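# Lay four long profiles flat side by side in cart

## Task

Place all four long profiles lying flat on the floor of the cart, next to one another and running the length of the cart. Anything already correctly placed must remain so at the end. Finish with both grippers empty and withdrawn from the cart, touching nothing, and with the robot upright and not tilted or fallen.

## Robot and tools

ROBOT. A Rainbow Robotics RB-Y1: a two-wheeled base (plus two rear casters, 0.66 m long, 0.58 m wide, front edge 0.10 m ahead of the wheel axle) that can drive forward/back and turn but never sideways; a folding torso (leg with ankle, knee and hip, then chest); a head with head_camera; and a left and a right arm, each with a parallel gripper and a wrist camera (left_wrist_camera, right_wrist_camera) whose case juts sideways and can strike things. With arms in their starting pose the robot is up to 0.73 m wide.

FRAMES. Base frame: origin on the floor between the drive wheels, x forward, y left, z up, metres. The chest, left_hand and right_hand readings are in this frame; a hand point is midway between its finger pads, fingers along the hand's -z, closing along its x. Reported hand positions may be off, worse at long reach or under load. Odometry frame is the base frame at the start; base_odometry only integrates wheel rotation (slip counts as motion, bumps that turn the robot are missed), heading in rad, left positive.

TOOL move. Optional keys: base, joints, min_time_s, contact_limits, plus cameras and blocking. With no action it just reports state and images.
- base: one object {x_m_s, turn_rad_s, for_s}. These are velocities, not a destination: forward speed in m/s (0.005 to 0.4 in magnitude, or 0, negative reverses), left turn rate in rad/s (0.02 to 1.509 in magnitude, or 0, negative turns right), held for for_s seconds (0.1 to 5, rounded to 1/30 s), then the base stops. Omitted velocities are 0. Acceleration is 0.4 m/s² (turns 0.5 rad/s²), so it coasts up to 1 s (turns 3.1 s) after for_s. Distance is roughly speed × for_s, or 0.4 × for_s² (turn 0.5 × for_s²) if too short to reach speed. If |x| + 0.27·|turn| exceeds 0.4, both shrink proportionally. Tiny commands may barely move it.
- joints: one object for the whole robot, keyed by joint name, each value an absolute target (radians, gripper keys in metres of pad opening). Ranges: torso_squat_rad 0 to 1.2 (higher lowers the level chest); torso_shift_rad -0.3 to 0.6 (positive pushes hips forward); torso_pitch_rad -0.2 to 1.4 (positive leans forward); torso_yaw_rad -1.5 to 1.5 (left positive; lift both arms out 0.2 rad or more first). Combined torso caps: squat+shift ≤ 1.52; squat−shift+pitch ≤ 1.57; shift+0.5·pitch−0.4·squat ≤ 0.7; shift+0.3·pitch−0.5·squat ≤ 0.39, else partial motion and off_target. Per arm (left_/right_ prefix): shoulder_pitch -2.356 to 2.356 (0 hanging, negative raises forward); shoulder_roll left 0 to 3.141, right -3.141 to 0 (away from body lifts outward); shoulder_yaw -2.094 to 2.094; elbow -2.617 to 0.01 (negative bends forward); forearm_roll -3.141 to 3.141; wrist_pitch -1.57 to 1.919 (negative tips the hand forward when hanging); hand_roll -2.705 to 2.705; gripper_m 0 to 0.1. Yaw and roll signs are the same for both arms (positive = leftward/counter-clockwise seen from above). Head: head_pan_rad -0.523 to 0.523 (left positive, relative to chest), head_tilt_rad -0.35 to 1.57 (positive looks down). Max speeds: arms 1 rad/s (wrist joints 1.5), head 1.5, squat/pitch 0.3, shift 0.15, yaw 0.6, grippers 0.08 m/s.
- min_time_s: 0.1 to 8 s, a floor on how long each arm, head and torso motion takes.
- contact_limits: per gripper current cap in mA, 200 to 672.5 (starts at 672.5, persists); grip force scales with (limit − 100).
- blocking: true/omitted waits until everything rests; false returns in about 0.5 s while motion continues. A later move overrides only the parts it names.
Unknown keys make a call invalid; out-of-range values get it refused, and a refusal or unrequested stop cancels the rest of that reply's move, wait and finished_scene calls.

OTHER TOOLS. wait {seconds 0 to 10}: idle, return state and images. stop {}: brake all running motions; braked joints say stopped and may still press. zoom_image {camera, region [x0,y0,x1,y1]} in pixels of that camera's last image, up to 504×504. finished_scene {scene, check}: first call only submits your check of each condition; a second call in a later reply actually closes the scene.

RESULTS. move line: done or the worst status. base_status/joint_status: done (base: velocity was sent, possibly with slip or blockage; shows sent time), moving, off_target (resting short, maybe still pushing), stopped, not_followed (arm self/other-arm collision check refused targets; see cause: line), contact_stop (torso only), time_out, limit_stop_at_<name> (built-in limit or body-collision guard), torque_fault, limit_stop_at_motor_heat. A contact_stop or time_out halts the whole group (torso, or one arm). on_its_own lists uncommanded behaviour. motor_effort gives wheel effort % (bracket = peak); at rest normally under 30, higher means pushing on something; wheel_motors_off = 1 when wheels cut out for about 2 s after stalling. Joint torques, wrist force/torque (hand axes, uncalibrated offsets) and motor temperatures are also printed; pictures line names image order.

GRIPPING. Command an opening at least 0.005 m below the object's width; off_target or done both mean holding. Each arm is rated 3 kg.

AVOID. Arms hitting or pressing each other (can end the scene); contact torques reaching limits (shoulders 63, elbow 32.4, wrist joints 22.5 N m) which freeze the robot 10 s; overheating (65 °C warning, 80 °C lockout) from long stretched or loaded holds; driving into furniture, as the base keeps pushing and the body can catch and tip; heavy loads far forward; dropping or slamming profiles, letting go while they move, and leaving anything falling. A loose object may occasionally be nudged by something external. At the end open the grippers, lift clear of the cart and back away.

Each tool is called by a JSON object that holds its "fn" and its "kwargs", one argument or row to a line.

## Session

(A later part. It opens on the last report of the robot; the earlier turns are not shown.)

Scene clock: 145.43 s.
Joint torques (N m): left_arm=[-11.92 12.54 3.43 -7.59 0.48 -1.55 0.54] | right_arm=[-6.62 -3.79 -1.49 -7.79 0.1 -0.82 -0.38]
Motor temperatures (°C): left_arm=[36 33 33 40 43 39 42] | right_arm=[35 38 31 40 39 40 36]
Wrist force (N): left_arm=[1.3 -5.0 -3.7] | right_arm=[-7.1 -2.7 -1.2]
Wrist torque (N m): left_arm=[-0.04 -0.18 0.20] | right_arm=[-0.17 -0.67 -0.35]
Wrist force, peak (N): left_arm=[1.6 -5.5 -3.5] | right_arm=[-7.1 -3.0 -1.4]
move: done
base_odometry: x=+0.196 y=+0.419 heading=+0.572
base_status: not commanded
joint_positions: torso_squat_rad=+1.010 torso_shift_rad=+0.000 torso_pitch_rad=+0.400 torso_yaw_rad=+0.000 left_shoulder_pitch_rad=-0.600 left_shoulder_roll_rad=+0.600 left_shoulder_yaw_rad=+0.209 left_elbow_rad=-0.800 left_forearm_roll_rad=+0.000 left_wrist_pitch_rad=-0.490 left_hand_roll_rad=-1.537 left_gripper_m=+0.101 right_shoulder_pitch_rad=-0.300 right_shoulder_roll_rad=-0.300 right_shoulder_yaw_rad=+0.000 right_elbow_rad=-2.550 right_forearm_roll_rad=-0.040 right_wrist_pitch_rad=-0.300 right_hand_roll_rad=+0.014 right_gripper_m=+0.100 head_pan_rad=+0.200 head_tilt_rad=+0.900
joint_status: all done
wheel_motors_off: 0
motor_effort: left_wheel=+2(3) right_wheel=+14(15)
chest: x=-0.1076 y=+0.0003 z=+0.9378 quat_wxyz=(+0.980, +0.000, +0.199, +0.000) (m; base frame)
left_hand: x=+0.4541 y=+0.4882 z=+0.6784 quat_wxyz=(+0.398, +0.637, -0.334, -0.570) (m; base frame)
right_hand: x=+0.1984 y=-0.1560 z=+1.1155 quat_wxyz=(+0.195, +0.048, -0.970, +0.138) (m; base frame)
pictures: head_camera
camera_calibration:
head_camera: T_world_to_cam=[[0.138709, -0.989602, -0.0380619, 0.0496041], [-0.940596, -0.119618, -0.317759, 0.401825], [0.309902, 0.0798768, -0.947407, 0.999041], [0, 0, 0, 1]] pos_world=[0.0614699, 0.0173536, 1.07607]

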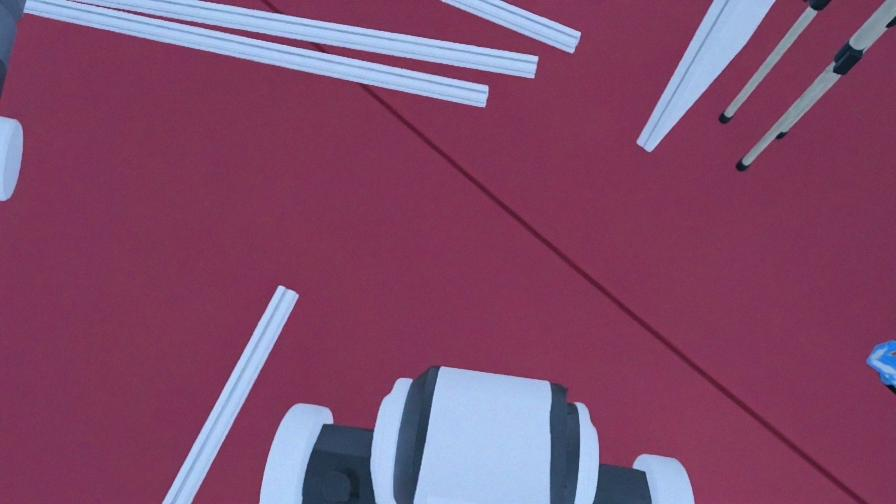

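{"fn": "move", "kwargs": {
  "base": {"turn_rad_s":0.8,"for_s":2.99},
  "joints": {"torso_squat_rad":0.6,"torso_shift_rad":0.35,"torso_pitch_rad":1.1,"left_shoulder_pitch_rad":-0.8857,"left_shoulder_roll_rad":0.1203,"left_shoulder_yaw_rad":0.2626,"left_elbow_rad":-1.3755,"left_wrist_pitch_rad":1.1315,"left_forearm_roll_rad":0.0,"left_hand_roll_rad":0,"right_shoulder_pitch_rad":0.1,"right_shoulder_roll_rad":-0.25,"head_pan_rad":0.0,"head_tilt_rad":0.0},
  "min_time_s": 2.5,
  "cameras": ["head_camera"]
}}

{"fn": "move", "kwargs": {
  "base": {"x_m_s":0.15,"for_s":1.13},
  "cameras": []
}}

{"fn": "move", "kwargs": {
  "base": {"turn_rad_s":-0.8,"for_s":1.47},
  "cameras": ["head_camera","left_wrist_camera"]
}}

Scene clock: 204.17 s.
Joint torques (N m): left_arm=[-3.18 0.43 0.57 -7.2 -0.18 0.03 0.33] | right_arm=[7.32 0.01 -1.21 -11.09 0.3 -1.9 -0.22]
Motor temperatures (°C): left_arm=[36 34 33 40 43 39 41] | right_arm=[35 38 31 40 39 39 36]
Wrist force (N): left_arm=[-0.8 0.3 -9.4] | right_arm=[-10.7 -3.9 -6.2]
Wrist torque (N m): left_arm=[-0.33 -0.19 0.17] | right_arm=[-0.02 -0.82 -0.37]
Wrist force, peak (N): left_arm=[-0.9 0.7 -10.1] | right_arm=[-11.1 -4.0 -6.7]
move: done
base_odometry: x=+0.196 y=+0.419 heading=+2.972
base_status: done (sent for 3 of 3 s)
joint_positions: torso_squat_rad=+0.600 torso_shift_rad=+0.350 torso_pitch_rad=+1.100 torso_yaw_rad=+0.000 left_shoulder_pitch_rad=-0.886 left_shoulder_roll_rad=+0.120 left_shoulder_yaw_rad=+0.262 left_elbow_rad=-1.375 left_forearm_roll_rad=+0.000 left_wrist_pitch_rad=+1.131 left_hand_roll_rad=+0.000 left_gripper_m=+0.101 right_shoulder_pitch_rad=+0.100 right_shoulder_roll_rad=-0.250 right_shoulder_yaw_rad=+0.000 right_elbow_rad=-2.550 right_forearm_roll_rad=-0.040 right_wrist_pitch_rad=-0.300 right_hand_roll_rad=+0.014 right_gripper_m=+0.100 head_pan_rad=+0.000 head_tilt_rad=+0.000
joint_status: all done
wheel_motors_off: 0
motor_effort: left_wheel=-2(23) right_wheel=+8(42)
chest: x=+0.2460 y=+0.0003 z=+0.9634 quat_wxyz=(+0.852, +0.000, +0.523, +0.000) (m; base frame)
left_hand: x=+0.4980 y=+0.2171 z=+0.3564 quat_wxyz=(+1.000, -0.002, +0.001, -0.002) (m; base frame)
right_hand: x=+0.5425 y=-0.1968 z=+0.8019 quat_wxyz=(+0.674, +0.044, -0.729, +0.107) (m; base frame)
pictures: head_camera
camera_calibration:
head_camera: T_world_to_cam=[[-0.0513823, -0.998241, 0.029566, -0.00233188], [-0.867711, 0.029968, -0.496165, 0.946922], [0.494407, -0.0511489, -0.867724, 0.624163], [0, 0, 0, 1]] pos_world=[0.512944, 0.00122009, 1.0115]

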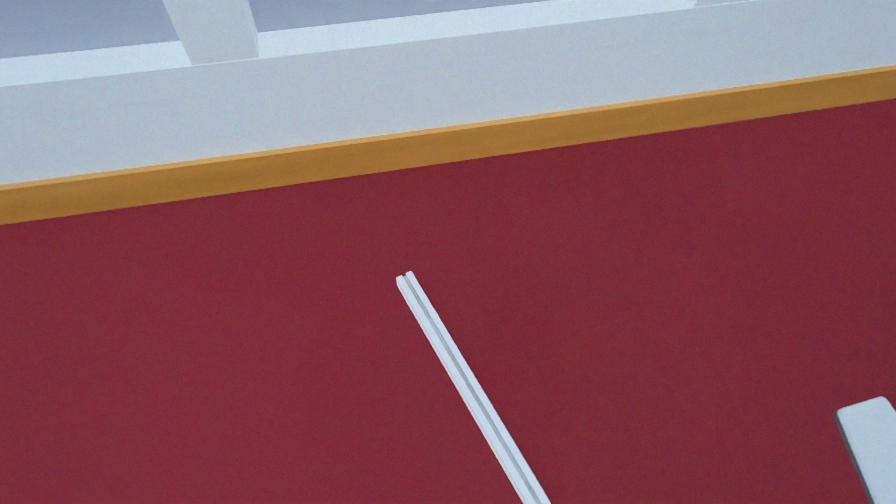

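Scene clock: 205.97 s.
Joint torques (N m): left_arm=[-3.68 0.19 0.37 -6.95 -0.13 0.02 0.28] | right_arm=[6.73 -0.38 -1.19 -10.78 0.22 -2.16 -0.22]
Motor temperatures (°C): left_arm=[36 34 33 40 43 39 41] | right_arm=[35 38 31 40 39 39 36]
Wrist force (N): left_arm=[-0.9 0.3 -9.3] | right_arm=[-10.6 -3.8 -6.2]
Wrist torque (N m): left_arm=[-0.33 -0.22 0.17] | right_arm=[-0.04 -0.81 -0.37]
Wrist force, peak (N): left_arm=[-0.7 0.5 -10.2] | right_arm=[-11.1 -3.9 -6.7]
move: done
base_odometry: x=+0.029 y=+0.448 heading=+2.972
base_status: done (sent for 1.13 of 1.13 s)
joint_positions: torso_squat_rad=+0.600 torso_shift_rad=+0.350 torso_pitch_rad=+1.100 torso_yaw_rad=+0.000 left_shoulder_pitch_rad=-0.886 left_shoulder_roll_rad=+0.120 left_shoulder_yaw_rad=+0.262 left_elbow_rad=-1.375 left_forearm_roll_rad=+0.000 left_wrist_pitch_rad=+1.131 left_hand_roll_rad=+0.000 left_gripper_m=+0.101 right_shoulder_pitch_rad=+0.100 right_shoulder_roll_rad=-0.250 right_shoulder_yaw_rad=+0.000 right_elbow_rad=-2.550 right_forearm_roll_rad=-0.040 right_wrist_pitch_rad=-0.300 right_hand_roll_rad=+0.014 right_gripper_m=+0.100 head_pan_rad=+0.000 head_tilt_rad=+0.000
joint_status: not commanded
wheel_motors_off: 0
motor_effort: left_wheel=-1(22) right_wheel=-2(42)
chest: x=+0.2460 y=+0.0003 z=+0.9635 quat_wxyz=(+0.852, +0.000, +0.523, +0.000) (m; base frame)
left_hand: x=+0.4980 y=+0.2171 z=+0.3565 quat_wxyz=(+1.000, -0.002, +0.001, -0.002) (m; base frame)
right_hand: x=+0.5424 y=-0.1968 z=+0.8020 quat_wxyz=(+0.674, +0.044, -0.729, +0.107) (m; base frame)
pictures: none
No camera images: "cameras" was empty.

Scene clock: 209.27 s.
Joint torques (N m): left_arm=[-4.02 0.87 0.39 -6.96 -0.16 0.15 0.46] | right_arm=[6.71 0.4 -0.63 -10.6 0.19 -2.09 -0.2]
Motor temperatures (°C): left_arm=[36 34 33 40 43 39 41] | right_arm=[35 38 31 40 39 40 36]
Wrist force (N): left_arm=[-0.7 0.5 -9.6] | right_arm=[-10.9 -3.9 -6.5]
Wrist torque (N m): left_arm=[-0.35 -0.20 0.17] | right_arm=[-0.01 -0.86 -0.38]
Wrist force, peak (N): left_arm=[-1.2 0.9 -9.9] | right_arm=[-11.0 -4.0 -6.7]
move: done
base_odometry: x=+0.029 y=+0.448 heading=+1.897
base_status: done (sent for 1.47 of 1.47 s)
joint_positions: torso_squat_rad=+0.600 torso_shift_rad=+0.350 torso_pitch_rad=+1.100 torso_yaw_rad=+0.000 left_shoulder_pitch_rad=-0.886 left_shoulder_roll_rad=+0.120 left_shoulder_yaw_rad=+0.262 left_elbow_rad=-1.375 left_forearm_roll_rad=+0.000 left_wrist_pitch_rad=+1.131 left_hand_roll_rad=+0.000 left_gripper_m=+0.101 right_shoulder_pitch_rad=+0.100 right_shoulder_roll_rad=-0.250 right_shoulder_yaw_rad=+0.000 right_elbow_rad=-2.550 right_forearm_roll_rad=-0.040 right_wrist_pitch_rad=-0.300 right_hand_roll_rad=+0.014 right_gripper_m=+0.100 head_pan_rad=+0.000 head_tilt_rad=+0.000
joint_status: not commanded
wheel_motors_off: 0
motor_effort: left_wheel=+7(31) right_wheel=-1(33)
chest: x=+0.2460 y=+0.0003 z=+0.9635 quat_wxyz=(+0.852, +0.000, +0.523, +0.000) (m; base frame)
left_hand: x=+0.4980 y=+0.2170 z=+0.3565 quat_wxyz=(+1.000, -0.002, +0.001, -0.002) (m; base frame)
right_hand: x=+0.5424 y=-0.1969 z=+0.8020 quat_wxyz=(+0.674, +0.044, -0.729, +0.107) (m; base frame)
pictures: head_camera, left_wrist_camera
camera_calibration:
head_camera: T_world_to_cam=[[-0.0514392, -0.998239, 0.0295412, -0.00231217], [-0.867639, 0.0300226, -0.496287, 0.947007], [0.494527, -0.0511598, -0.867656, 0.624124], [0, 0, 0, 1]] pos_world=[0.512895, 0.00119037, 1.01158]
left_wrist_camera: T_world_to_cam=[[0.999335, 0.0165449, 0.0324914, -0.51345], [-0.00105458, -0.877632, 0.479333, 0.0520534], [0.036446, -0.479049, -0.877031, 0.477325], [0, 0, 0, 1]] pos_world=[0.495767, 0.28284, 0.41036]

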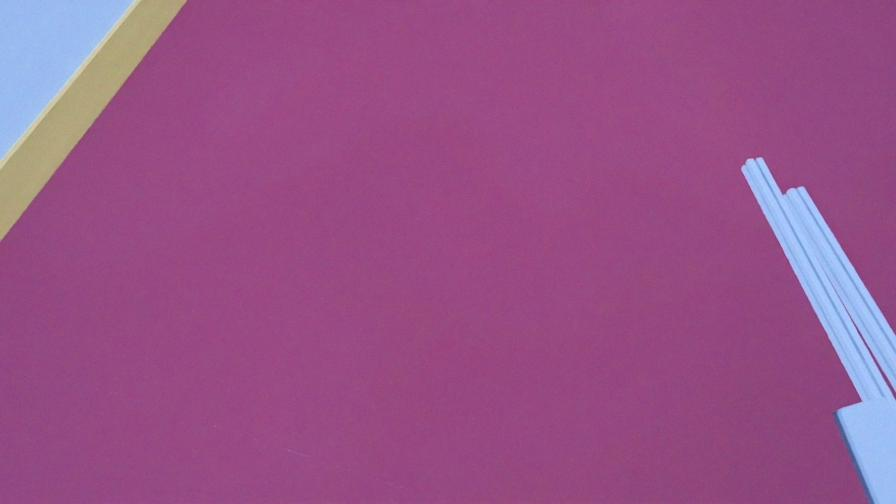

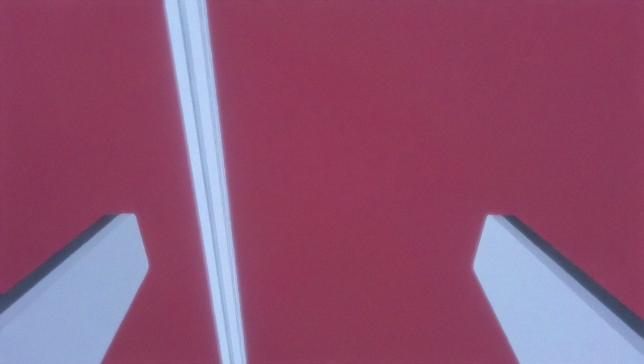

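{"fn": "move", "kwargs": {
  "joints": {"torso_squat_rad":1.0,"torso_shift_rad":0.5,"torso_pitch_rad":1.07,"left_shoulder_pitch_rad":-0.644,"left_shoulder_roll_rad":0.0646,"left_shoulder_yaw_rad":0.2025,"left_elbow_rad":-1.321,"left_wrist_pitch_rad":0.8666,"left_hand_roll_rad":-0.016},
  "min_time_s": 2,
  "cameras": ["left_wrist_camera"]
}}

Scene clock: 222.73 s.
Joint torques (N m): left_arm=[1.54 -1.29 -1.55 -5.82 -0.19 -0.28 -0.19] | right_arm=[6.39 0.04 -0.93 -11.19 0.15 -2.06 -0.18]
Motor temperatures (°C): left_arm=[36 34 33 40 43 39 41] | right_arm=[35 38 31 40 39 40 36]
Wrist force (N): left_arm=[-1.0 0.4 -9.3] | right_arm=[-10.7 -3.9 -5.9]
Wrist torque (N m): left_arm=[-0.32 -0.28 0.19] | right_arm=[-0.07 -0.84 -0.38]
Wrist force, peak (N): left_arm=[-1.6 0.2 -10.1] | right_arm=[-11.1 -3.8 -6.6]
move: done
base_odometry: x=+0.029 y=+0.448 heading=+1.897
base_status: not commanded
joint_positions: torso_squat_rad=+1.000 torso_shift_rad=+0.500 torso_pitch_rad=+1.069 torso_yaw_rad=+0.000 left_shoulder_pitch_rad=-0.644 left_shoulder_roll_rad=+0.065 left_shoulder_yaw_rad=+0.203 left_elbow_rad=-1.321 left_forearm_roll_rad=+0.000 left_wrist_pitch_rad=+0.867 left_hand_roll_rad=-0.016 left_gripper_m=+0.101 right_shoulder_pitch_rad=+0.100 right_shoulder_roll_rad=-0.250 right_shoulder_yaw_rad=+0.000 right_elbow_rad=-2.550 right_forearm_roll_rad=-0.040 right_wrist_pitch_rad=-0.300 right_hand_roll_rad=+0.014 right_gripper_m=+0.100 head_pan_rad=+0.000 head_tilt_rad=+0.000
joint_status: all done
wheel_motors_off: 0
motor_effort: left_wheel=+12(13) right_wheel=-4(7)
chest: x=+0.2247 y=+0.0003 z=+0.7612 quat_wxyz=(+0.860, +0.000, +0.509, +0.000) (m; base frame)
left_hand: x=+0.3762 y=+0.2180 z=+0.1180 quat_wxyz=(+1.000, -0.002, +0.000, -0.009) (m; base frame)
right_hand: x=+0.5260 y=-0.1969 z=+0.6090 quat_wxyz=(+0.663, +0.042, -0.740, +0.108) (m; base frame)
pictures: left_wrist_camera
camera_calibration:
left_wrist_camera: T_world_to_cam=[[0.999425, 0.00226122, 0.0338432, -0.381064], [-0.0142217, -0.877897, 0.478638, 0.17217], [0.0307932, -0.478844, -0.87736, 0.27515], [0, 0, 0, 1]] pos_world=[0.37482, 0.283763, 0.171895]

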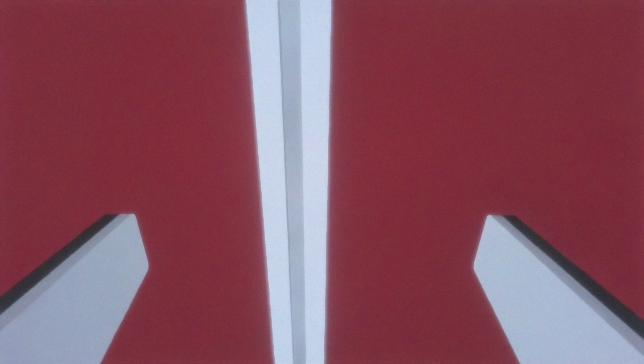

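{"fn": "move", "kwargs": {
  "joints": {"left_shoulder_pitch_rad":-0.972,"left_shoulder_roll_rad":0.144,"left_shoulder_yaw_rad":0.28,"left_elbow_rad":-0.584,"left_wrist_pitch_rad":0.4585},
  "min_time_s": 1.5,
  "cameras": ["left_wrist_camera"]
}}

Scene clock: 227.70 s.
Joint torques (N m): left_arm=[-0.98 1.19 0.08 -2.16 -0.16 -0.04 -0.25] | right_arm=[6.68 -0.23 -0.94 -11.28 0.36 -2.03 -0.3]
Motor temperatures (°C): left_arm=[36 34 33 39 43 39 41] | right_arm=[35 38 31 40 39 40 36]
Wrist force (N): left_arm=[-0.3 1.4 -9.3] | right_arm=[-10.5 -3.9 -6.2]
Wrist torque (N m): left_arm=[-0.45 -0.16 0.21] | right_arm=[-0.07 -0.81 -0.38]
Wrist force, peak (N): left_arm=[-1.2 0.5 -10.1] | right_arm=[-10.8 -4.2 -6.2]
move: done
base_odometry: x=+0.029 y=+0.448 heading=+1.897
base_status: not commanded
joint_positions: torso_squat_rad=+1.000 torso_shift_rad=+0.500 torso_pitch_rad=+1.069 torso_yaw_rad=+0.000 left_shoulder_pitch_rad=-0.972 left_shoulder_roll_rad=+0.144 left_shoulder_yaw_rad=+0.280 left_elbow_rad=-0.584 left_forearm_roll_rad=+0.000 left_wrist_pitch_rad=+0.458 left_hand_roll_rad=-0.016 left_gripper_m=+0.101 right_shoulder_pitch_rad=+0.100 right_shoulder_roll_rad=-0.250 right_shoulder_yaw_rad=+0.000 right_elbow_rad=-2.550 right_forearm_roll_rad=-0.040 right_wrist_pitch_rad=-0.300 right_hand_roll_rad=+0.014 right_gripper_m=+0.100 head_pan_rad=+0.000 head_tilt_rad=+0.000
joint_status: all done
wheel_motors_off: 0
motor_effort: left_wheel=+13(14) right_wheel=-5(7)
chest: x=+0.2246 y=+0.0003 z=+0.7612 quat_wxyz=(+0.860, +0.000, +0.509, +0.000) (m; base frame)
left_hand: x=+0.3752 y=+0.2168 z=+0.0479 quat_wxyz=(+1.000, -0.002, +0.001, -0.011) (m; base frame)
right_hand: x=+0.5260 y=-0.1969 z=+0.6090 quat_wxyz=(+0.663, +0.042, -0.740, +0.108) (m; base frame)
pictures: left_wrist_camera
camera_calibration:
left_wrist_camera: T_world_to_cam=[[0.999463, -0.000661891, 0.0327479, -0.377066], [-0.0162908, -0.877413, 0.47946, 0.205341], [0.0284161, -0.479736, -0.876953, 0.214194], [0, 0, 0, 1]] pos_world=[0.374122, 0.282676, 0.101733]

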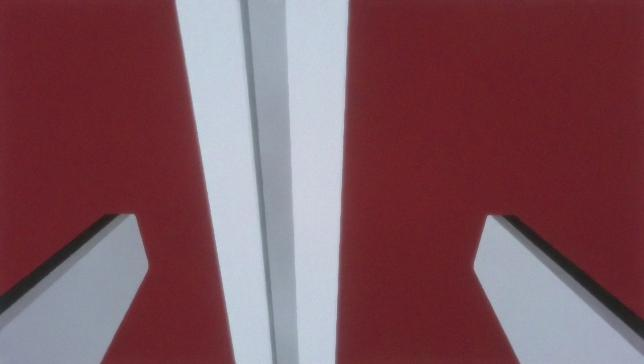

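{"fn": "move", "kwargs": {
  "joints": {"left_gripper_m":0.015},
  "cameras": ["left_wrist_camera"]
}}

{"fn": "move", "kwargs": {
  "joints": {"left_shoulder_pitch_rad":-0.644,"left_shoulder_roll_rad":0.0646,"left_shoulder_yaw_rad":0.2025,"left_elbow_rad":-1.321,"left_wrist_pitch_rad":0.8666},
  "min_time_s": 1.5,
  "cameras": ["left_wrist_camera"]
}}

Scene clock: 234.17 s.
Joint torques (N m): left_arm=[-3.86 0.6 0.5 -4.02 -0.09 -0.67 -0.1] | right_arm=[6.1 0.47 -0.86 -10.98 0.07 -2.23 -0.16]
Motor temperatures (°C): left_arm=[36 33 33 39 43 39 41] | right_arm=[35 38 31 41 39 40 36]
Wrist force (N): left_arm=[-2.1 0.8 -9.5] | right_arm=[-10.6 -4.0 -6.0]
Wrist torque (N m): left_arm=[-0.38 -0.03 0.58] | right_arm=[-0.07 -0.83 -0.38]
Wrist force, peak (N): left_arm=[-2.4 0.9 -10.9] | right_arm=[-10.9 -3.7 -6.2]
move: off_target
base_odometry: x=+0.029 y=+0.448 heading=+1.897
base_status: not commanded
joint_positions: torso_squat_rad=+1.000 torso_shift_rad=+0.500 torso_pitch_rad=+1.069 torso_yaw_rad=+0.000 left_shoulder_pitch_rad=-0.971 left_shoulder_roll_rad=+0.144 left_shoulder_yaw_rad=+0.280 left_elbow_rad=-0.584 left_forearm_roll_rad=+0.000 left_wrist_pitch_rad=+0.459 left_hand_roll_rad=-0.016 left_gripper_m=+0.030 right_shoulder_pitch_rad=+0.100 right_shoulder_roll_rad=-0.250 right_shoulder_yaw_rad=+0.000 right_elbow_rad=-2.550 right_forearm_roll_rad=-0.040 right_wrist_pitch_rad=-0.300 right_hand_roll_rad=+0.014 right_gripper_m=+0.100 head_pan_rad=+0.000 head_tilt_rad=+0.000
joint_status: left_gripper_m off_target (ended at +0.030, target +0.015)
wheel_motors_off: 0
motor_effort: left_wheel=+13(13) right_wheel=-4(7)
chest: x=+0.2246 y=+0.0003 z=+0.7612 quat_wxyz=(+0.860, +0.000, +0.509, +0.000) (m; base frame)
left_hand: x=+0.3745 y=+0.2170 z=+0.0478 quat_wxyz=(+1.000, -0.002, +0.001, -0.011) (m; base frame)
right_hand: x=+0.5260 y=-0.1969 z=+0.6090 quat_wxyz=(+0.663, +0.042, -0.740, +0.108) (m; base frame)
pictures: left_wrist_camera
camera_calibration:
left_wrist_camera: T_world_to_cam=[[0.999502, -0.000540738, 0.0315549, -0.376367], [-0.0156068, -0.877507, 0.47931, 0.205276], [0.0274305, -0.479563, -0.877078, 0.214554], [0, 0, 0, 1]] pos_world=[0.373498, 0.28282, 0.101666]

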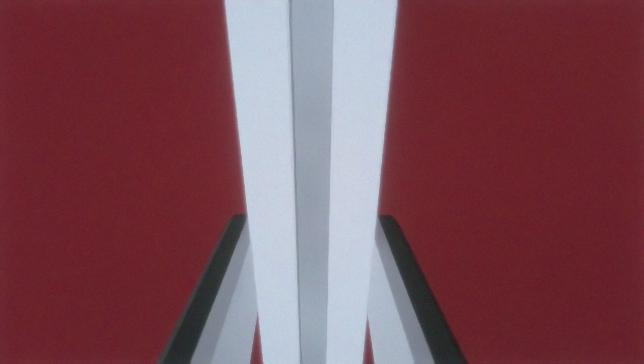

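Scene clock: 236.03 s.
Joint torques (N m): left_arm=[-0.26 -0.3 -1.65 -7.39 -0.05 0.04 0.16] | right_arm=[6.29 0.46 -1.12 -11.04 0.16 -2.02 0.06]
Motor temperatures (°C): left_arm=[36 33 33 39 43 39 41] | right_arm=[35 38 31 41 39 40 36]
Wrist force (N): left_arm=[-1.1 0.6 -18.6] | right_arm=[-10.5 -3.9 -5.9]
Wrist torque (N m): left_arm=[-0.15 -0.30 0.24] | right_arm=[-0.08 -0.82 -0.40]
Wrist force, peak (N): left_arm=[-2.1 -1.5 -19.3] | right_arm=[-11.0 -3.8 -6.0]
move: done
base_odometry: x=+0.029 y=+0.448 heading=+1.897
base_status: not commanded
joint_positions: torso_squat_rad=+1.000 torso_shift_rad=+0.500 torso_pitch_rad=+1.069 torso_yaw_rad=+0.000 left_shoulder_pitch_rad=-0.644 left_shoulder_roll_rad=+0.065 left_shoulder_yaw_rad=+0.203 left_elbow_rad=-1.321 left_forearm_roll_rad=+0.000 left_wrist_pitch_rad=+0.867 left_hand_roll_rad=-0.016 left_gripper_m=+0.030 right_shoulder_pitch_rad=+0.100 right_shoulder_roll_rad=-0.250 right_shoulder_yaw_rad=+0.000 right_elbow_rad=-2.550 right_forearm_roll_rad=-0.040 right_wrist_pitch_rad=-0.300 right_hand_roll_rad=+0.014 right_gripper_m=+0.100 head_pan_rad=+0.000 head_tilt_rad=+0.000
joint_status: all done
wheel_motors_off: 0
motor_effort: left_wheel=+12(13) right_wheel=-6(8)
chest: x=+0.2247 y=+0.0003 z=+0.7612 quat_wxyz=(+0.860, +0.000, +0.509, +0.000) (m; base frame)
left_hand: x=+0.3757 y=+0.2179 z=+0.1179 quat_wxyz=(+1.000, -0.002, +0.001, -0.009) (m; base frame)
right_hand: x=+0.5260 y=-0.1969 z=+0.6090 quat_wxyz=(+0.663, +0.042, -0.740, +0.108) (m; base frame)
pictures: left_wrist_camera
camera_calibration:
left_wrist_camera: T_world_to_cam=[[0.999455, 0.00232384, 0.0329387, -0.380486], [-0.0137371, -0.877841, 0.478756, 0.171961], [0.0300275, -0.478947, -0.87733, 0.275326], [0, 0, 0, 1]] pos_world=[0.374373, 0.283705, 0.171757]

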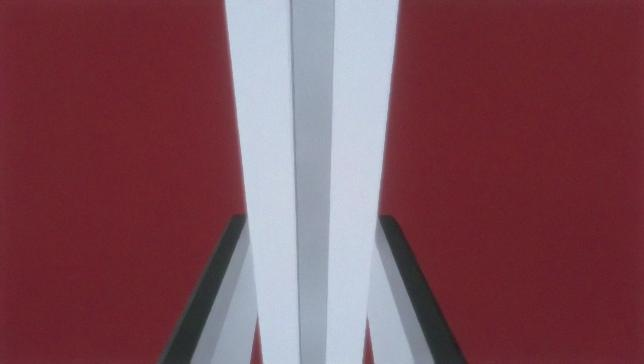

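{"fn": "move", "kwargs": {
  "joints": {"torso_squat_rad":0.6,"torso_shift_rad":0.35,"torso_pitch_rad":1.1,"left_shoulder_pitch_rad":-0.8857,"left_shoulder_roll_rad":0.1203,"left_shoulder_yaw_rad":0.2626,"left_elbow_rad":-1.3755,"left_wrist_pitch_rad":1.1315,"head_tilt_rad":0.2},
  "min_time_s": 2
}}

Scene clock: 263.33 s.
Joint torques (N m): left_arm=[-6.01 2.3 0.89 -8.87 -0.27 0.26 -0.12] | right_arm=[6.67 0.38 -1.07 -10.8 0.33 -2.22 -0.16]
Motor temperatures (°C): left_arm=[35 33 33 39 43 39 41] | right_arm=[35 38 31 41 39 40 36]
Wrist force (N): left_arm=[-0.5 0.4 -18.5] | right_arm=[-10.7 -3.9 -6.4]
Wrist torque (N m): left_arm=[-0.22 -0.17 0.20] | right_arm=[-0.01 -0.84 -0.36]
Wrist force, peak (N): left_arm=[-2.0 0.2 -19.5] | right_arm=[-11.3 -3.7 -6.2]
move: done
base_odometry: x=+0.029 y=+0.448 heading=+1.897
base_status: not commanded
joint_positions: torso_squat_rad=+0.600 torso_shift_rad=+0.350 torso_pitch_rad=+1.100 torso_yaw_rad=+0.000 left_shoulder_pitch_rad=-0.885 left_shoulder_roll_rad=+0.120 left_shoulder_yaw_rad=+0.262 left_elbow_rad=-1.375 left_forearm_roll_rad=+0.000 left_wrist_pitch_rad=+1.131 left_hand_roll_rad=-0.016 left_gripper_m=+0.030 right_shoulder_pitch_rad=+0.100 right_shoulder_roll_rad=-0.250 right_shoulder_yaw_rad=+0.000 right_elbow_rad=-2.550 right_forearm_roll_rad=-0.040 right_wrist_pitch_rad=-0.300 right_hand_roll_rad=+0.014 right_gripper_m=+0.100 head_pan_rad=+0.000 head_tilt_rad=+0.200
joint_status: all done
wheel_motors_off: 0
motor_effort: left_wheel=+12(14) right_wheel=-6(8)
chest: x=+0.2460 y=+0.0003 z=+0.9634 quat_wxyz=(+0.852, +0.000, +0.523, +0.000) (m; base frame)
left_hand: x=+0.4973 y=+0.2168 z=+0.3562 quat_wxyz=(+1.000, -0.002, +0.002, -0.010) (m; base frame)
right_hand: x=+0.5424 y=-0.1969 z=+0.8019 quat_wxyz=(+0.674, +0.044, -0.729, +0.107) (m; base frame)
pictures: head_camera, left_wrist_camera, right_wrist_camera
camera_calibration:
head_camera: T_world_to_cam=[[-0.0446175, -0.998229, 0.0393389, -0.015399], [-0.948961, 0.0300427, -0.313959, 0.79369], [0.312221, -0.0513391, -0.948621, 0.786982], [0, 0, 0, 1]] pos_world=[0.506782, 0.00118661, 0.99634]
left_wrist_camera: T_world_to_cam=[[0.999511, 0.000815796, 0.0312524, -0.508981], [-0.0142827, -0.877322, 0.479689, 0.0584243], [0.0278097, -0.479901, -0.876882, 0.481398], [0, 0, 0, 1]] pos_world=[0.49618, 0.282696, 0.41001]
right_wrist_camera: T_world_to_cam=[[0.0896214, -0.061876, -0.994052, 0.738008], [-0.62529, 0.773362, -0.104514, 0.605426], [0.775229, 0.630938, 0.0306194, -0.246745], [0, 0, 0, 1]] pos_world=[0.503709, -0.266869, 0.804449]

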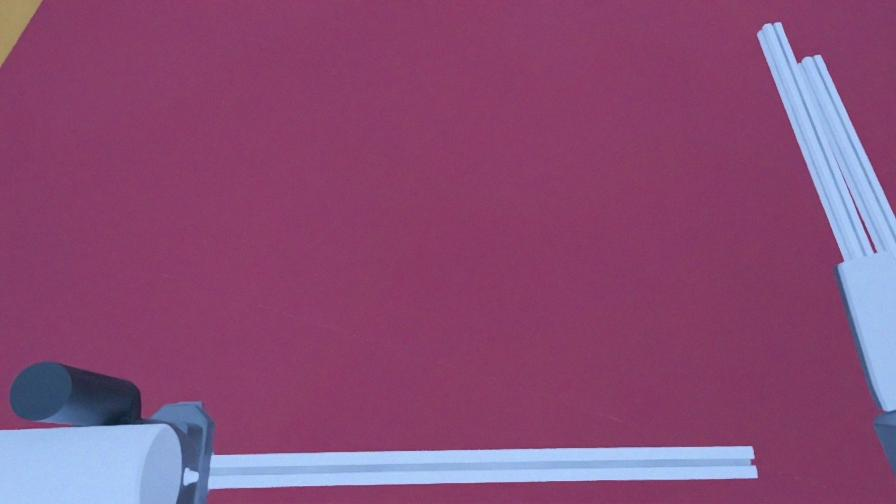

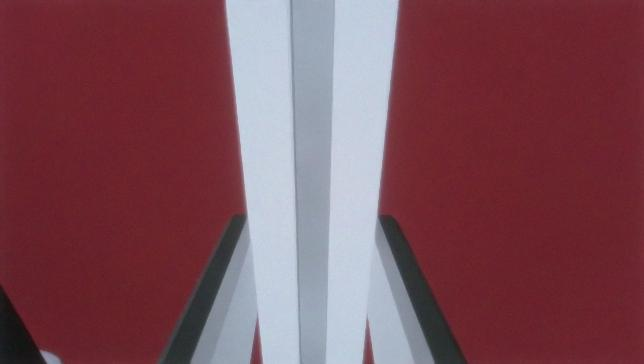

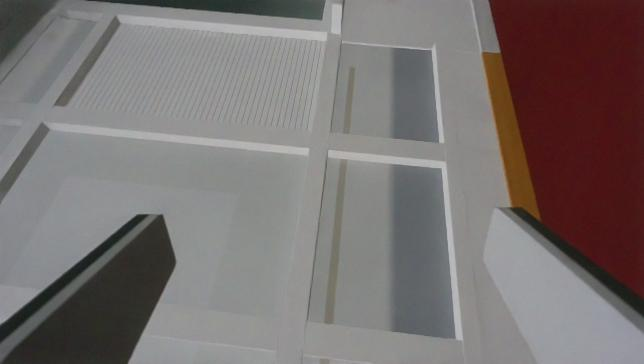

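{"fn": "move", "kwargs": {
  "joints": {"torso_squat_rad":0.35,"torso_shift_rad":0.25,"torso_pitch_rad":0.9,"left_shoulder_pitch_rad":-0.84,"left_shoulder_roll_rad":0.1085,"left_shoulder_yaw_rad":0.252,"left_elbow_rad":-1.959,"left_wrist_pitch_rad":1.869,"head_tilt_rad":0.1},
  "base": {"turn_rad_s":-0.8,"for_s":1.62},
  "min_time_s": 1.5,
  "cameras": ["head_camera","right_wrist_camera"]
}}

{"fn": "move", "kwargs": {
  "base": {"x_m_s":-0.3,"for_s":1.2},
  "cameras": ["head_camera","right_wrist_camera"]
}}

Scene clock: 288.80 s.
Joint torques (N m): left_arm=[-9.25 1.56 -1.65 -9.98 -0.21 -0.24 0.02] | right_arm=[4.16 -0.52 -0.91 -10.83 0.11 -2.12 -0.2]
Motor temperatures (°C): left_arm=[35 33 33 40 43 39 41] | right_arm=[35 38 31 41 38 40 36]
Wrist force (N): left_arm=[-0.6 0.3 -18.1] | right_arm=[-10.8 -3.7 -5.0]
Wrist torque (N m): left_arm=[-0.29 -0.19 0.21] | right_arm=[-0.07 -0.82 -0.39]
Wrist force, peak (N): left_arm=[-1.2 1.3 -20.2] | right_arm=[-11.1 -3.9 -6.6]
move: done
base_odometry: x=+0.029 y=+0.448 heading=+0.591
base_status: done (sent for 1.63 of 1.63 s)
joint_positions: torso_squat_rad=+0.350 torso_shift_rad=+0.250 torso_pitch_rad=+0.900 torso_yaw_rad=+0.000 left_shoulder_pitch_rad=-0.840 left_shoulder_roll_rad=+0.109 left_shoulder_yaw_rad=+0.252 left_elbow_rad=-1.958 left_forearm_roll_rad=+0.000 left_wrist_pitch_rad=+1.869 left_hand_roll_rad=-0.016 left_gripper_m=+0.030 right_shoulder_pitch_rad=+0.100 right_shoulder_roll_rad=-0.250 right_shoulder_yaw_rad=+0.000 right_elbow_rad=-2.550 right_forearm_roll_rad=-0.040 right_wrist_pitch_rad=-0.300 right_hand_roll_rad=+0.014 right_gripper_m=+0.100 head_pan_rad=+0.000 head_tilt_rad=+0.100
joint_status: all done
wheel_motors_off: 0
motor_effort: left_wheel=+8(37) right_wheel=-1(31)
chest: x=+0.1773 y=+0.0003 z=+1.1098 quat_wxyz=(+0.900, +0.000, +0.435, +0.000) (m; base frame)
left_hand: x=+0.4985 y=+0.2178 z=+0.6960 quat_wxyz=(+1.000, -0.002, +0.001, -0.010) (m; base frame)
right_hand: x=+0.4999 y=-0.1968 z=+1.0104 quat_wxyz=(+0.598, +0.033, -0.793, +0.111) (m; base frame)
pictures: head_camera, right_wrist_camera
camera_calibration:
head_camera: T_world_to_cam=[[-0.0541432, -0.998235, 0.0244098, -0.00489645], [-0.813861, 0.0299531, -0.580288, 1.04589], [0.578532, -0.0512848, -0.814046, 0.730685], [0, 0, 0, 1]] pos_world=[0.42822, 0.00125751, 1.20185]
right_wrist_camera: T_world_to_cam=[[0.28532, -0.0619018, -0.956431, 0.813272], [-0.592098, 0.773327, -0.226684, 0.707416], [0.753666, 0.630978, 0.183994, -0.364372], [0, 0, 0, 1]] pos_world=[0.461431, -0.26681, 1.00524]

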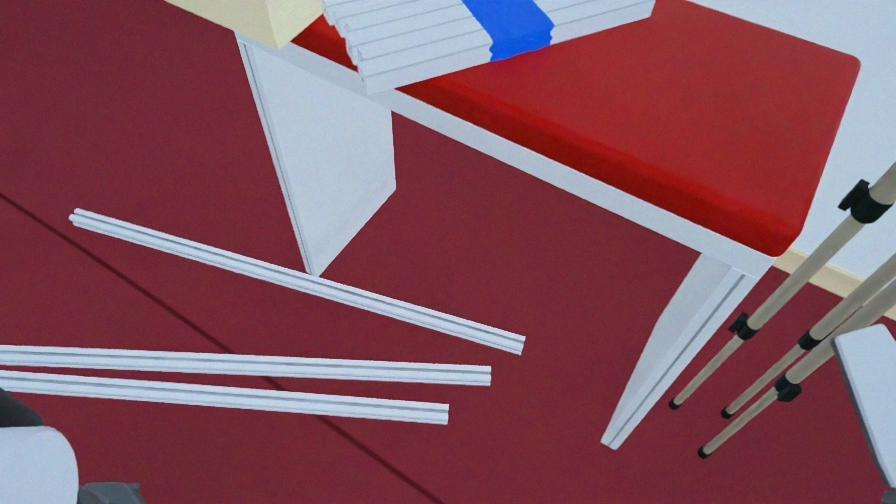

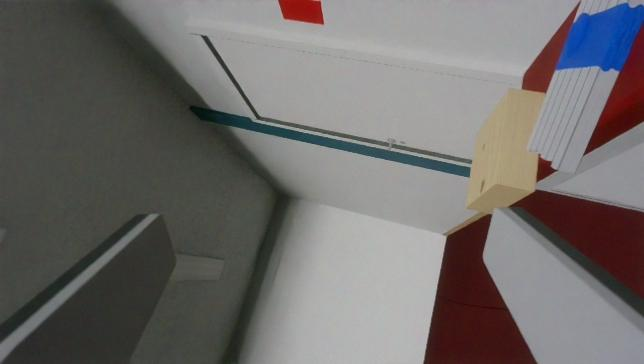

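Scene clock: 291.50 s.
Joint torques (N m): left_arm=[-10.98 1.5 -1.98 -10.08 -0.45 -0.23 -0.1] | right_arm=[4.16 0.1 -1.33 -11.01 0.26 -2.16 -0.34]
Motor temperatures (°C): left_arm=[35 33 33 40 43 39 41] | right_arm=[35 38 31 41 38 40 36]
Wrist force (N): left_arm=[-0.5 0.5 -18.2] | right_arm=[-10.8 -3.7 -5.1]
Wrist torque (N m): left_arm=[-0.27 -0.20 0.26] | right_arm=[-0.07 -0.84 -0.38]
Wrist force, peak (N): left_arm=[0.1 0.9 -18.9] | right_arm=[-11.1 -3.9 -5.3]
move: done
base_odometry: x=-0.270 y=+0.248 heading=+0.590
base_status: done (sent for 1.2 of 1.2 s)
joint_positions: torso_squat_rad=+0.350 torso_shift_rad=+0.250 torso_pitch_rad=+0.900 torso_yaw_rad=+0.000 left_shoulder_pitch_rad=-0.839 left_shoulder_roll_rad=+0.109 left_shoulder_yaw_rad=+0.252 left_elbow_rad=-1.958 left_forearm_roll_rad=+0.000 left_wrist_pitch_rad=+1.869 left_hand_roll_rad=-0.016 left_gripper_m=+0.030 right_shoulder_pitch_rad=+0.100 right_shoulder_roll_rad=-0.250 right_shoulder_yaw_rad=+0.000 right_elbow_rad=-2.550 right_forearm_roll_rad=-0.040 right_wrist_pitch_rad=-0.300 right_hand_roll_rad=+0.014 right_gripper_m=+0.100 head_pan_rad=+0.000 head_tilt_rad=+0.100
joint_status: not commanded
wheel_motors_off: 0
motor_effort: left_wheel=+1(23) right_wheel=+3(40)
chest: x=+0.1772 y=+0.0003 z=+1.1099 quat_wxyz=(+0.900, +0.000, +0.435, +0.000) (m; base frame)
left_hand: x=+0.4984 y=+0.2179 z=+0.6960 quat_wxyz=(+1.000, -0.001, +0.002, -0.010) (m; base frame)
right_hand: x=+0.4998 y=-0.1968 z=+1.0104 quat_wxyz=(+0.598, +0.033, -0.793, +0.111) (m; base frame)
pictures: head_camera, right_wrist_camera
camera_calibration:
head_camera: T_world_to_cam=[[-0.054144, -0.998235, 0.024407, -0.00489444], [-0.813835, 0.0299532, -0.580323, 1.04592], [0.578568, -0.0512842, -0.814021, 0.730671], [0, 0, 0, 1]] pos_world=[0.4282, 0.00125741, 1.20187]
right_wrist_camera: T_world_to_cam=[[0.285325, -0.0619117, -0.956429, 0.813283], [-0.592091, 0.773329, -0.226694, 0.70742], [0.75367, 0.630974, 0.183993, -0.364363], [0, 0, 0, 1]] pos_world=[0.461416, -0.266813, 1.00525]

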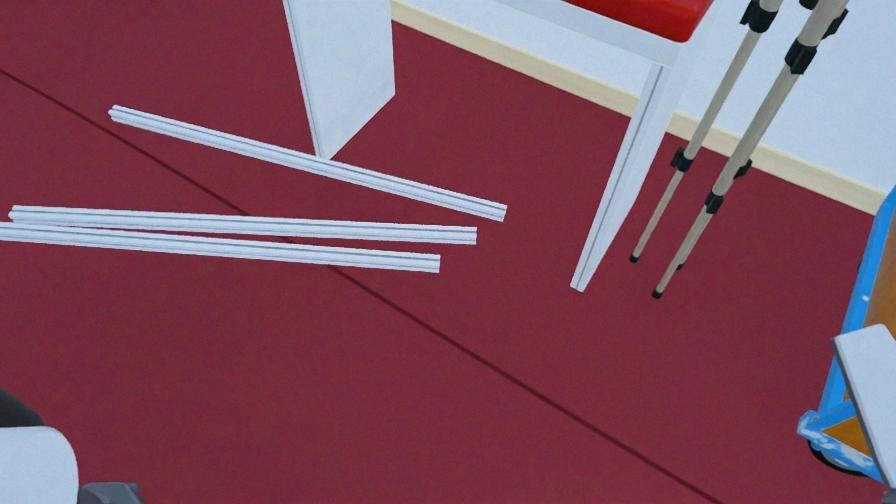

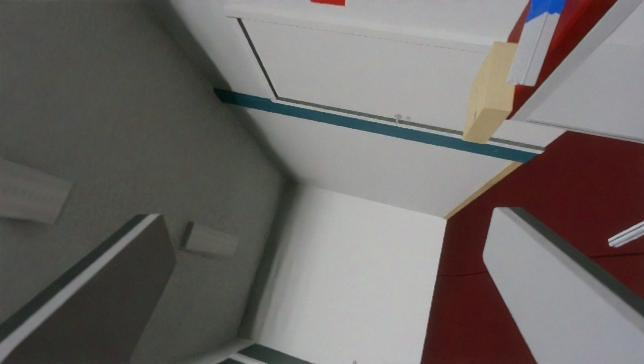

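{"fn": "move", "kwargs": {
  "base": {"turn_rad_s":-0.8,"for_s":1.25},
  "joints": {"head_tilt_rad":0.0},
  "cameras": ["head_camera","right_wrist_camera"]
}}

Scene clock: 298.30 s.
Joint torques (N m): left_arm=[-10.68 1.95 -0.84 -10.24 0.15 0.3 -0.12] | right_arm=[4.12 -0.87 -1.74 -11.19 0.1 -2.16 -0.2]
Motor temperatures (°C): left_arm=[35 33 33 40 43 39 41] | right_arm=[35 38 31 41 38 40 36]
Wrist force (N): left_arm=[-0.6 0.3 -18.1] | right_arm=[-10.6 -4.0 -5.1]
Wrist torque (N m): left_arm=[-0.26 -0.20 0.23] | right_arm=[-0.05 -0.80 -0.39]
Wrist force, peak (N): left_arm=[-0.5 0.6 -18.7] | right_arm=[-11.0 -4.0 -5.5]
move: done
base_odometry: x=-0.270 y=+0.248 heading=-0.211
base_status: done (sent for 1.27 of 1.27 s)
joint_positions: torso_squat_rad=+0.350 torso_shift_rad=+0.250 torso_pitch_rad=+0.900 torso_yaw_rad=+0.000 left_shoulder_pitch_rad=-0.839 left_shoulder_roll_rad=+0.109 left_shoulder_yaw_rad=+0.252 left_elbow_rad=-1.958 left_forearm_roll_rad=+0.000 left_wrist_pitch_rad=+1.869 left_hand_roll_rad=-0.016 left_gripper_m=+0.030 right_shoulder_pitch_rad=+0.100 right_shoulder_roll_rad=-0.250 right_shoulder_yaw_rad=+0.000 right_elbow_rad=-2.550 right_forearm_roll_rad=-0.040 right_wrist_pitch_rad=-0.300 right_hand_roll_rad=+0.014 right_gripper_m=+0.100 head_pan_rad=+0.000 head_tilt_rad=+0.000
joint_status: all done
wheel_motors_off: 0
motor_effort: left_wheel=+9(36) right_wheel=+0(38)
chest: x=+0.1772 y=+0.0003 z=+1.1099 quat_wxyz=(+0.900, +0.000, +0.435, +0.000) (m; base frame)
left_hand: x=+0.4985 y=+0.2178 z=+0.6960 quat_wxyz=(+1.000, -0.002, +0.002, -0.010) (m; base frame)
right_hand: x=+0.4998 y=-0.1968 z=+1.0104 quat_wxyz=(+0.598, +0.033, -0.793, +0.111) (m; base frame)
pictures: head_camera, right_wrist_camera
camera_calibration:
head_camera: T_world_to_cam=[[-0.0562493, -0.998239, 0.0188265, 0.00262325], [-0.751841, 0.0299429, -0.658665, 1.1197], [0.656941, -0.0512039, -0.752201, 0.628193], [0, 0, 0, 1]] pos_world=[0.429299, 0.00125748, 1.20999]
right_wrist_camera: T_world_to_cam=[[0.285325, -0.0619071, -0.956429, 0.813283], [-0.592088, 0.773333, -0.226689, 0.707417], [0.753672, 0.63097, 0.183997, -0.364365], [0, 0, 0, 1]] pos_world=[0.461415, -0.266818, 1.00525]

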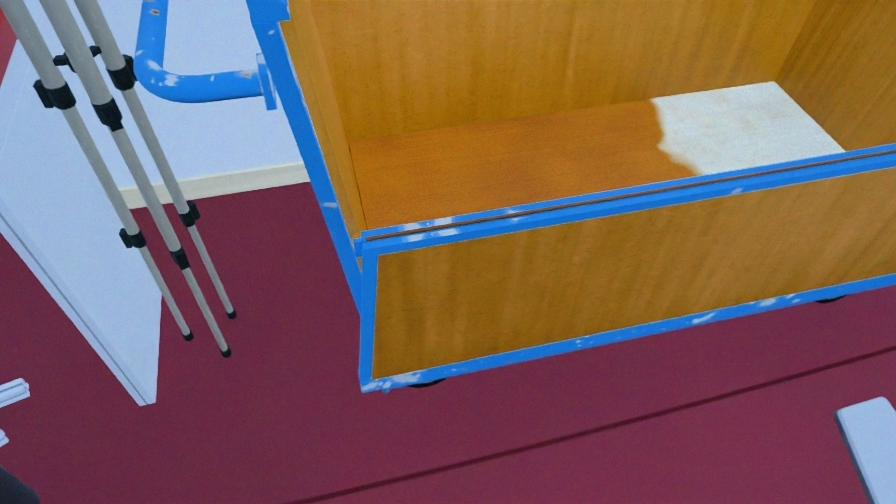

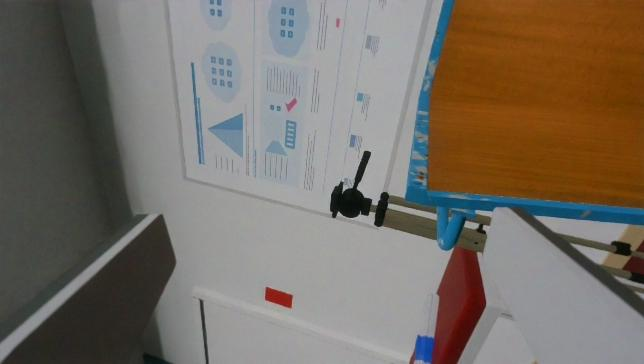

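{"fn": "move", "kwargs": {
  "base": {"turn_rad_s":-0.8,"for_s":1.7},
  "cameras": ["head_camera","right_wrist_camera"]
}}

Scene clock: 310.10 s.
Joint torques (N m): left_arm=[-10.26 1.78 -0.33 -10.32 -0.04 0.24 -0.04] | right_arm=[5.06 -0.09 -1.02 -10.93 0.35 -1.8 -0.27]
Motor temperatures (°C): left_arm=[36 33 33 41 43 39 41] | right_arm=[35 38 31 41 38 40 36]
Wrist force (N): left_arm=[-0.5 0.6 -18.3] | right_arm=[-10.7 -4.2 -5.3]
Wrist torque (N m): left_arm=[-0.31 -0.19 0.21] | right_arm=[-0.03 -0.81 -0.39]
Wrist force, peak (N): left_arm=[-0.3 0.6 -18.7] | right_arm=[-11.0 -4.4 -5.1]
move: done
base_odometry: x=-0.270 y=+0.248 heading=-1.571
base_status: done (sent for 1.7 of 1.7 s)
joint_positions: torso_squat_rad=+0.350 torso_shift_rad=+0.250 torso_pitch_rad=+0.900 torso_yaw_rad=+0.000 left_shoulder_pitch_rad=-0.839 left_shoulder_roll_rad=+0.109 left_shoulder_yaw_rad=+0.252 left_elbow_rad=-1.958 left_forearm_roll_rad=+0.000 left_wrist_pitch_rad=+1.869 left_hand_roll_rad=-0.016 left_gripper_m=+0.030 right_shoulder_pitch_rad=+0.100 right_shoulder_roll_rad=-0.250 right_shoulder_yaw_rad=+0.000 right_elbow_rad=-2.550 right_forearm_roll_rad=-0.040 right_wrist_pitch_rad=-0.300 right_hand_roll_rad=+0.014 right_gripper_m=+0.100 head_pan_rad=+0.000 head_tilt_rad=+0.000
joint_status: not commanded
wheel_motors_off: 0
motor_effort: left_wheel=+9(34) right_wheel=-1(28)
chest: x=+0.1772 y=+0.0003 z=+1.1099 quat_wxyz=(+0.900, +0.000, +0.435, +0.000) (m; base frame)
left_hand: x=+0.4985 y=+0.2178 z=+0.6960 quat_wxyz=(+1.000, -0.002, +0.002, -0.010) (m; base frame)
right_hand: x=+0.4998 y=-0.1968 z=+1.0104 quat_wxyz=(+0.598, +0.033, -0.793, +0.111) (m; base frame)
pictures: head_camera, right_wrist_camera
camera_calibration:
head_camera: T_world_to_cam=[[-0.0562373, -0.998239, 0.0188506, 0.00261104], [-0.751841, 0.029918, -0.658665, 1.1197], [0.656942, -0.0512142, -0.7522, 0.628193], [0, 0, 0, 1]] pos_world=[0.429299, 0.00127958, 1.20999]
right_wrist_camera: T_world_to_cam=[[0.285326, -0.0619263, -0.956428, 0.813282], [-0.592097, 0.773321, -0.226707, 0.707426], [0.753665, 0.630984, 0.183982, -0.364358], [0, 0, 0, 1]] pos_world=[0.461418, -0.2668, 1.00526]

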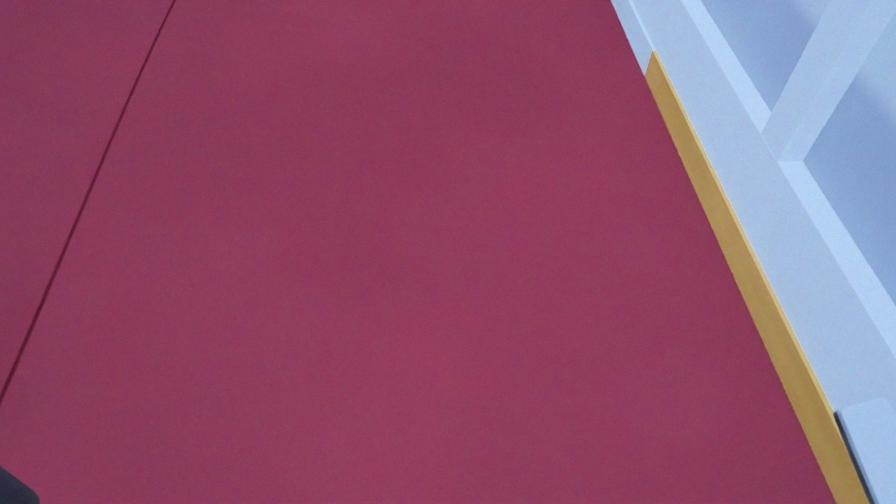

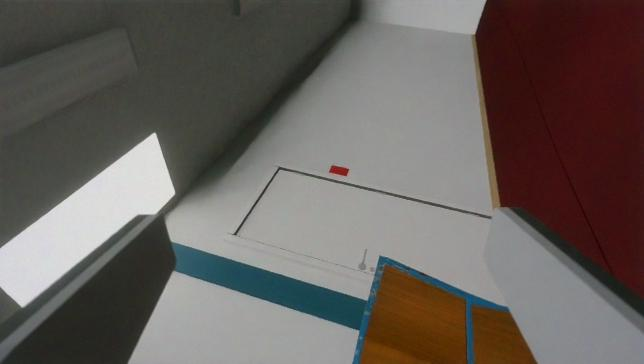

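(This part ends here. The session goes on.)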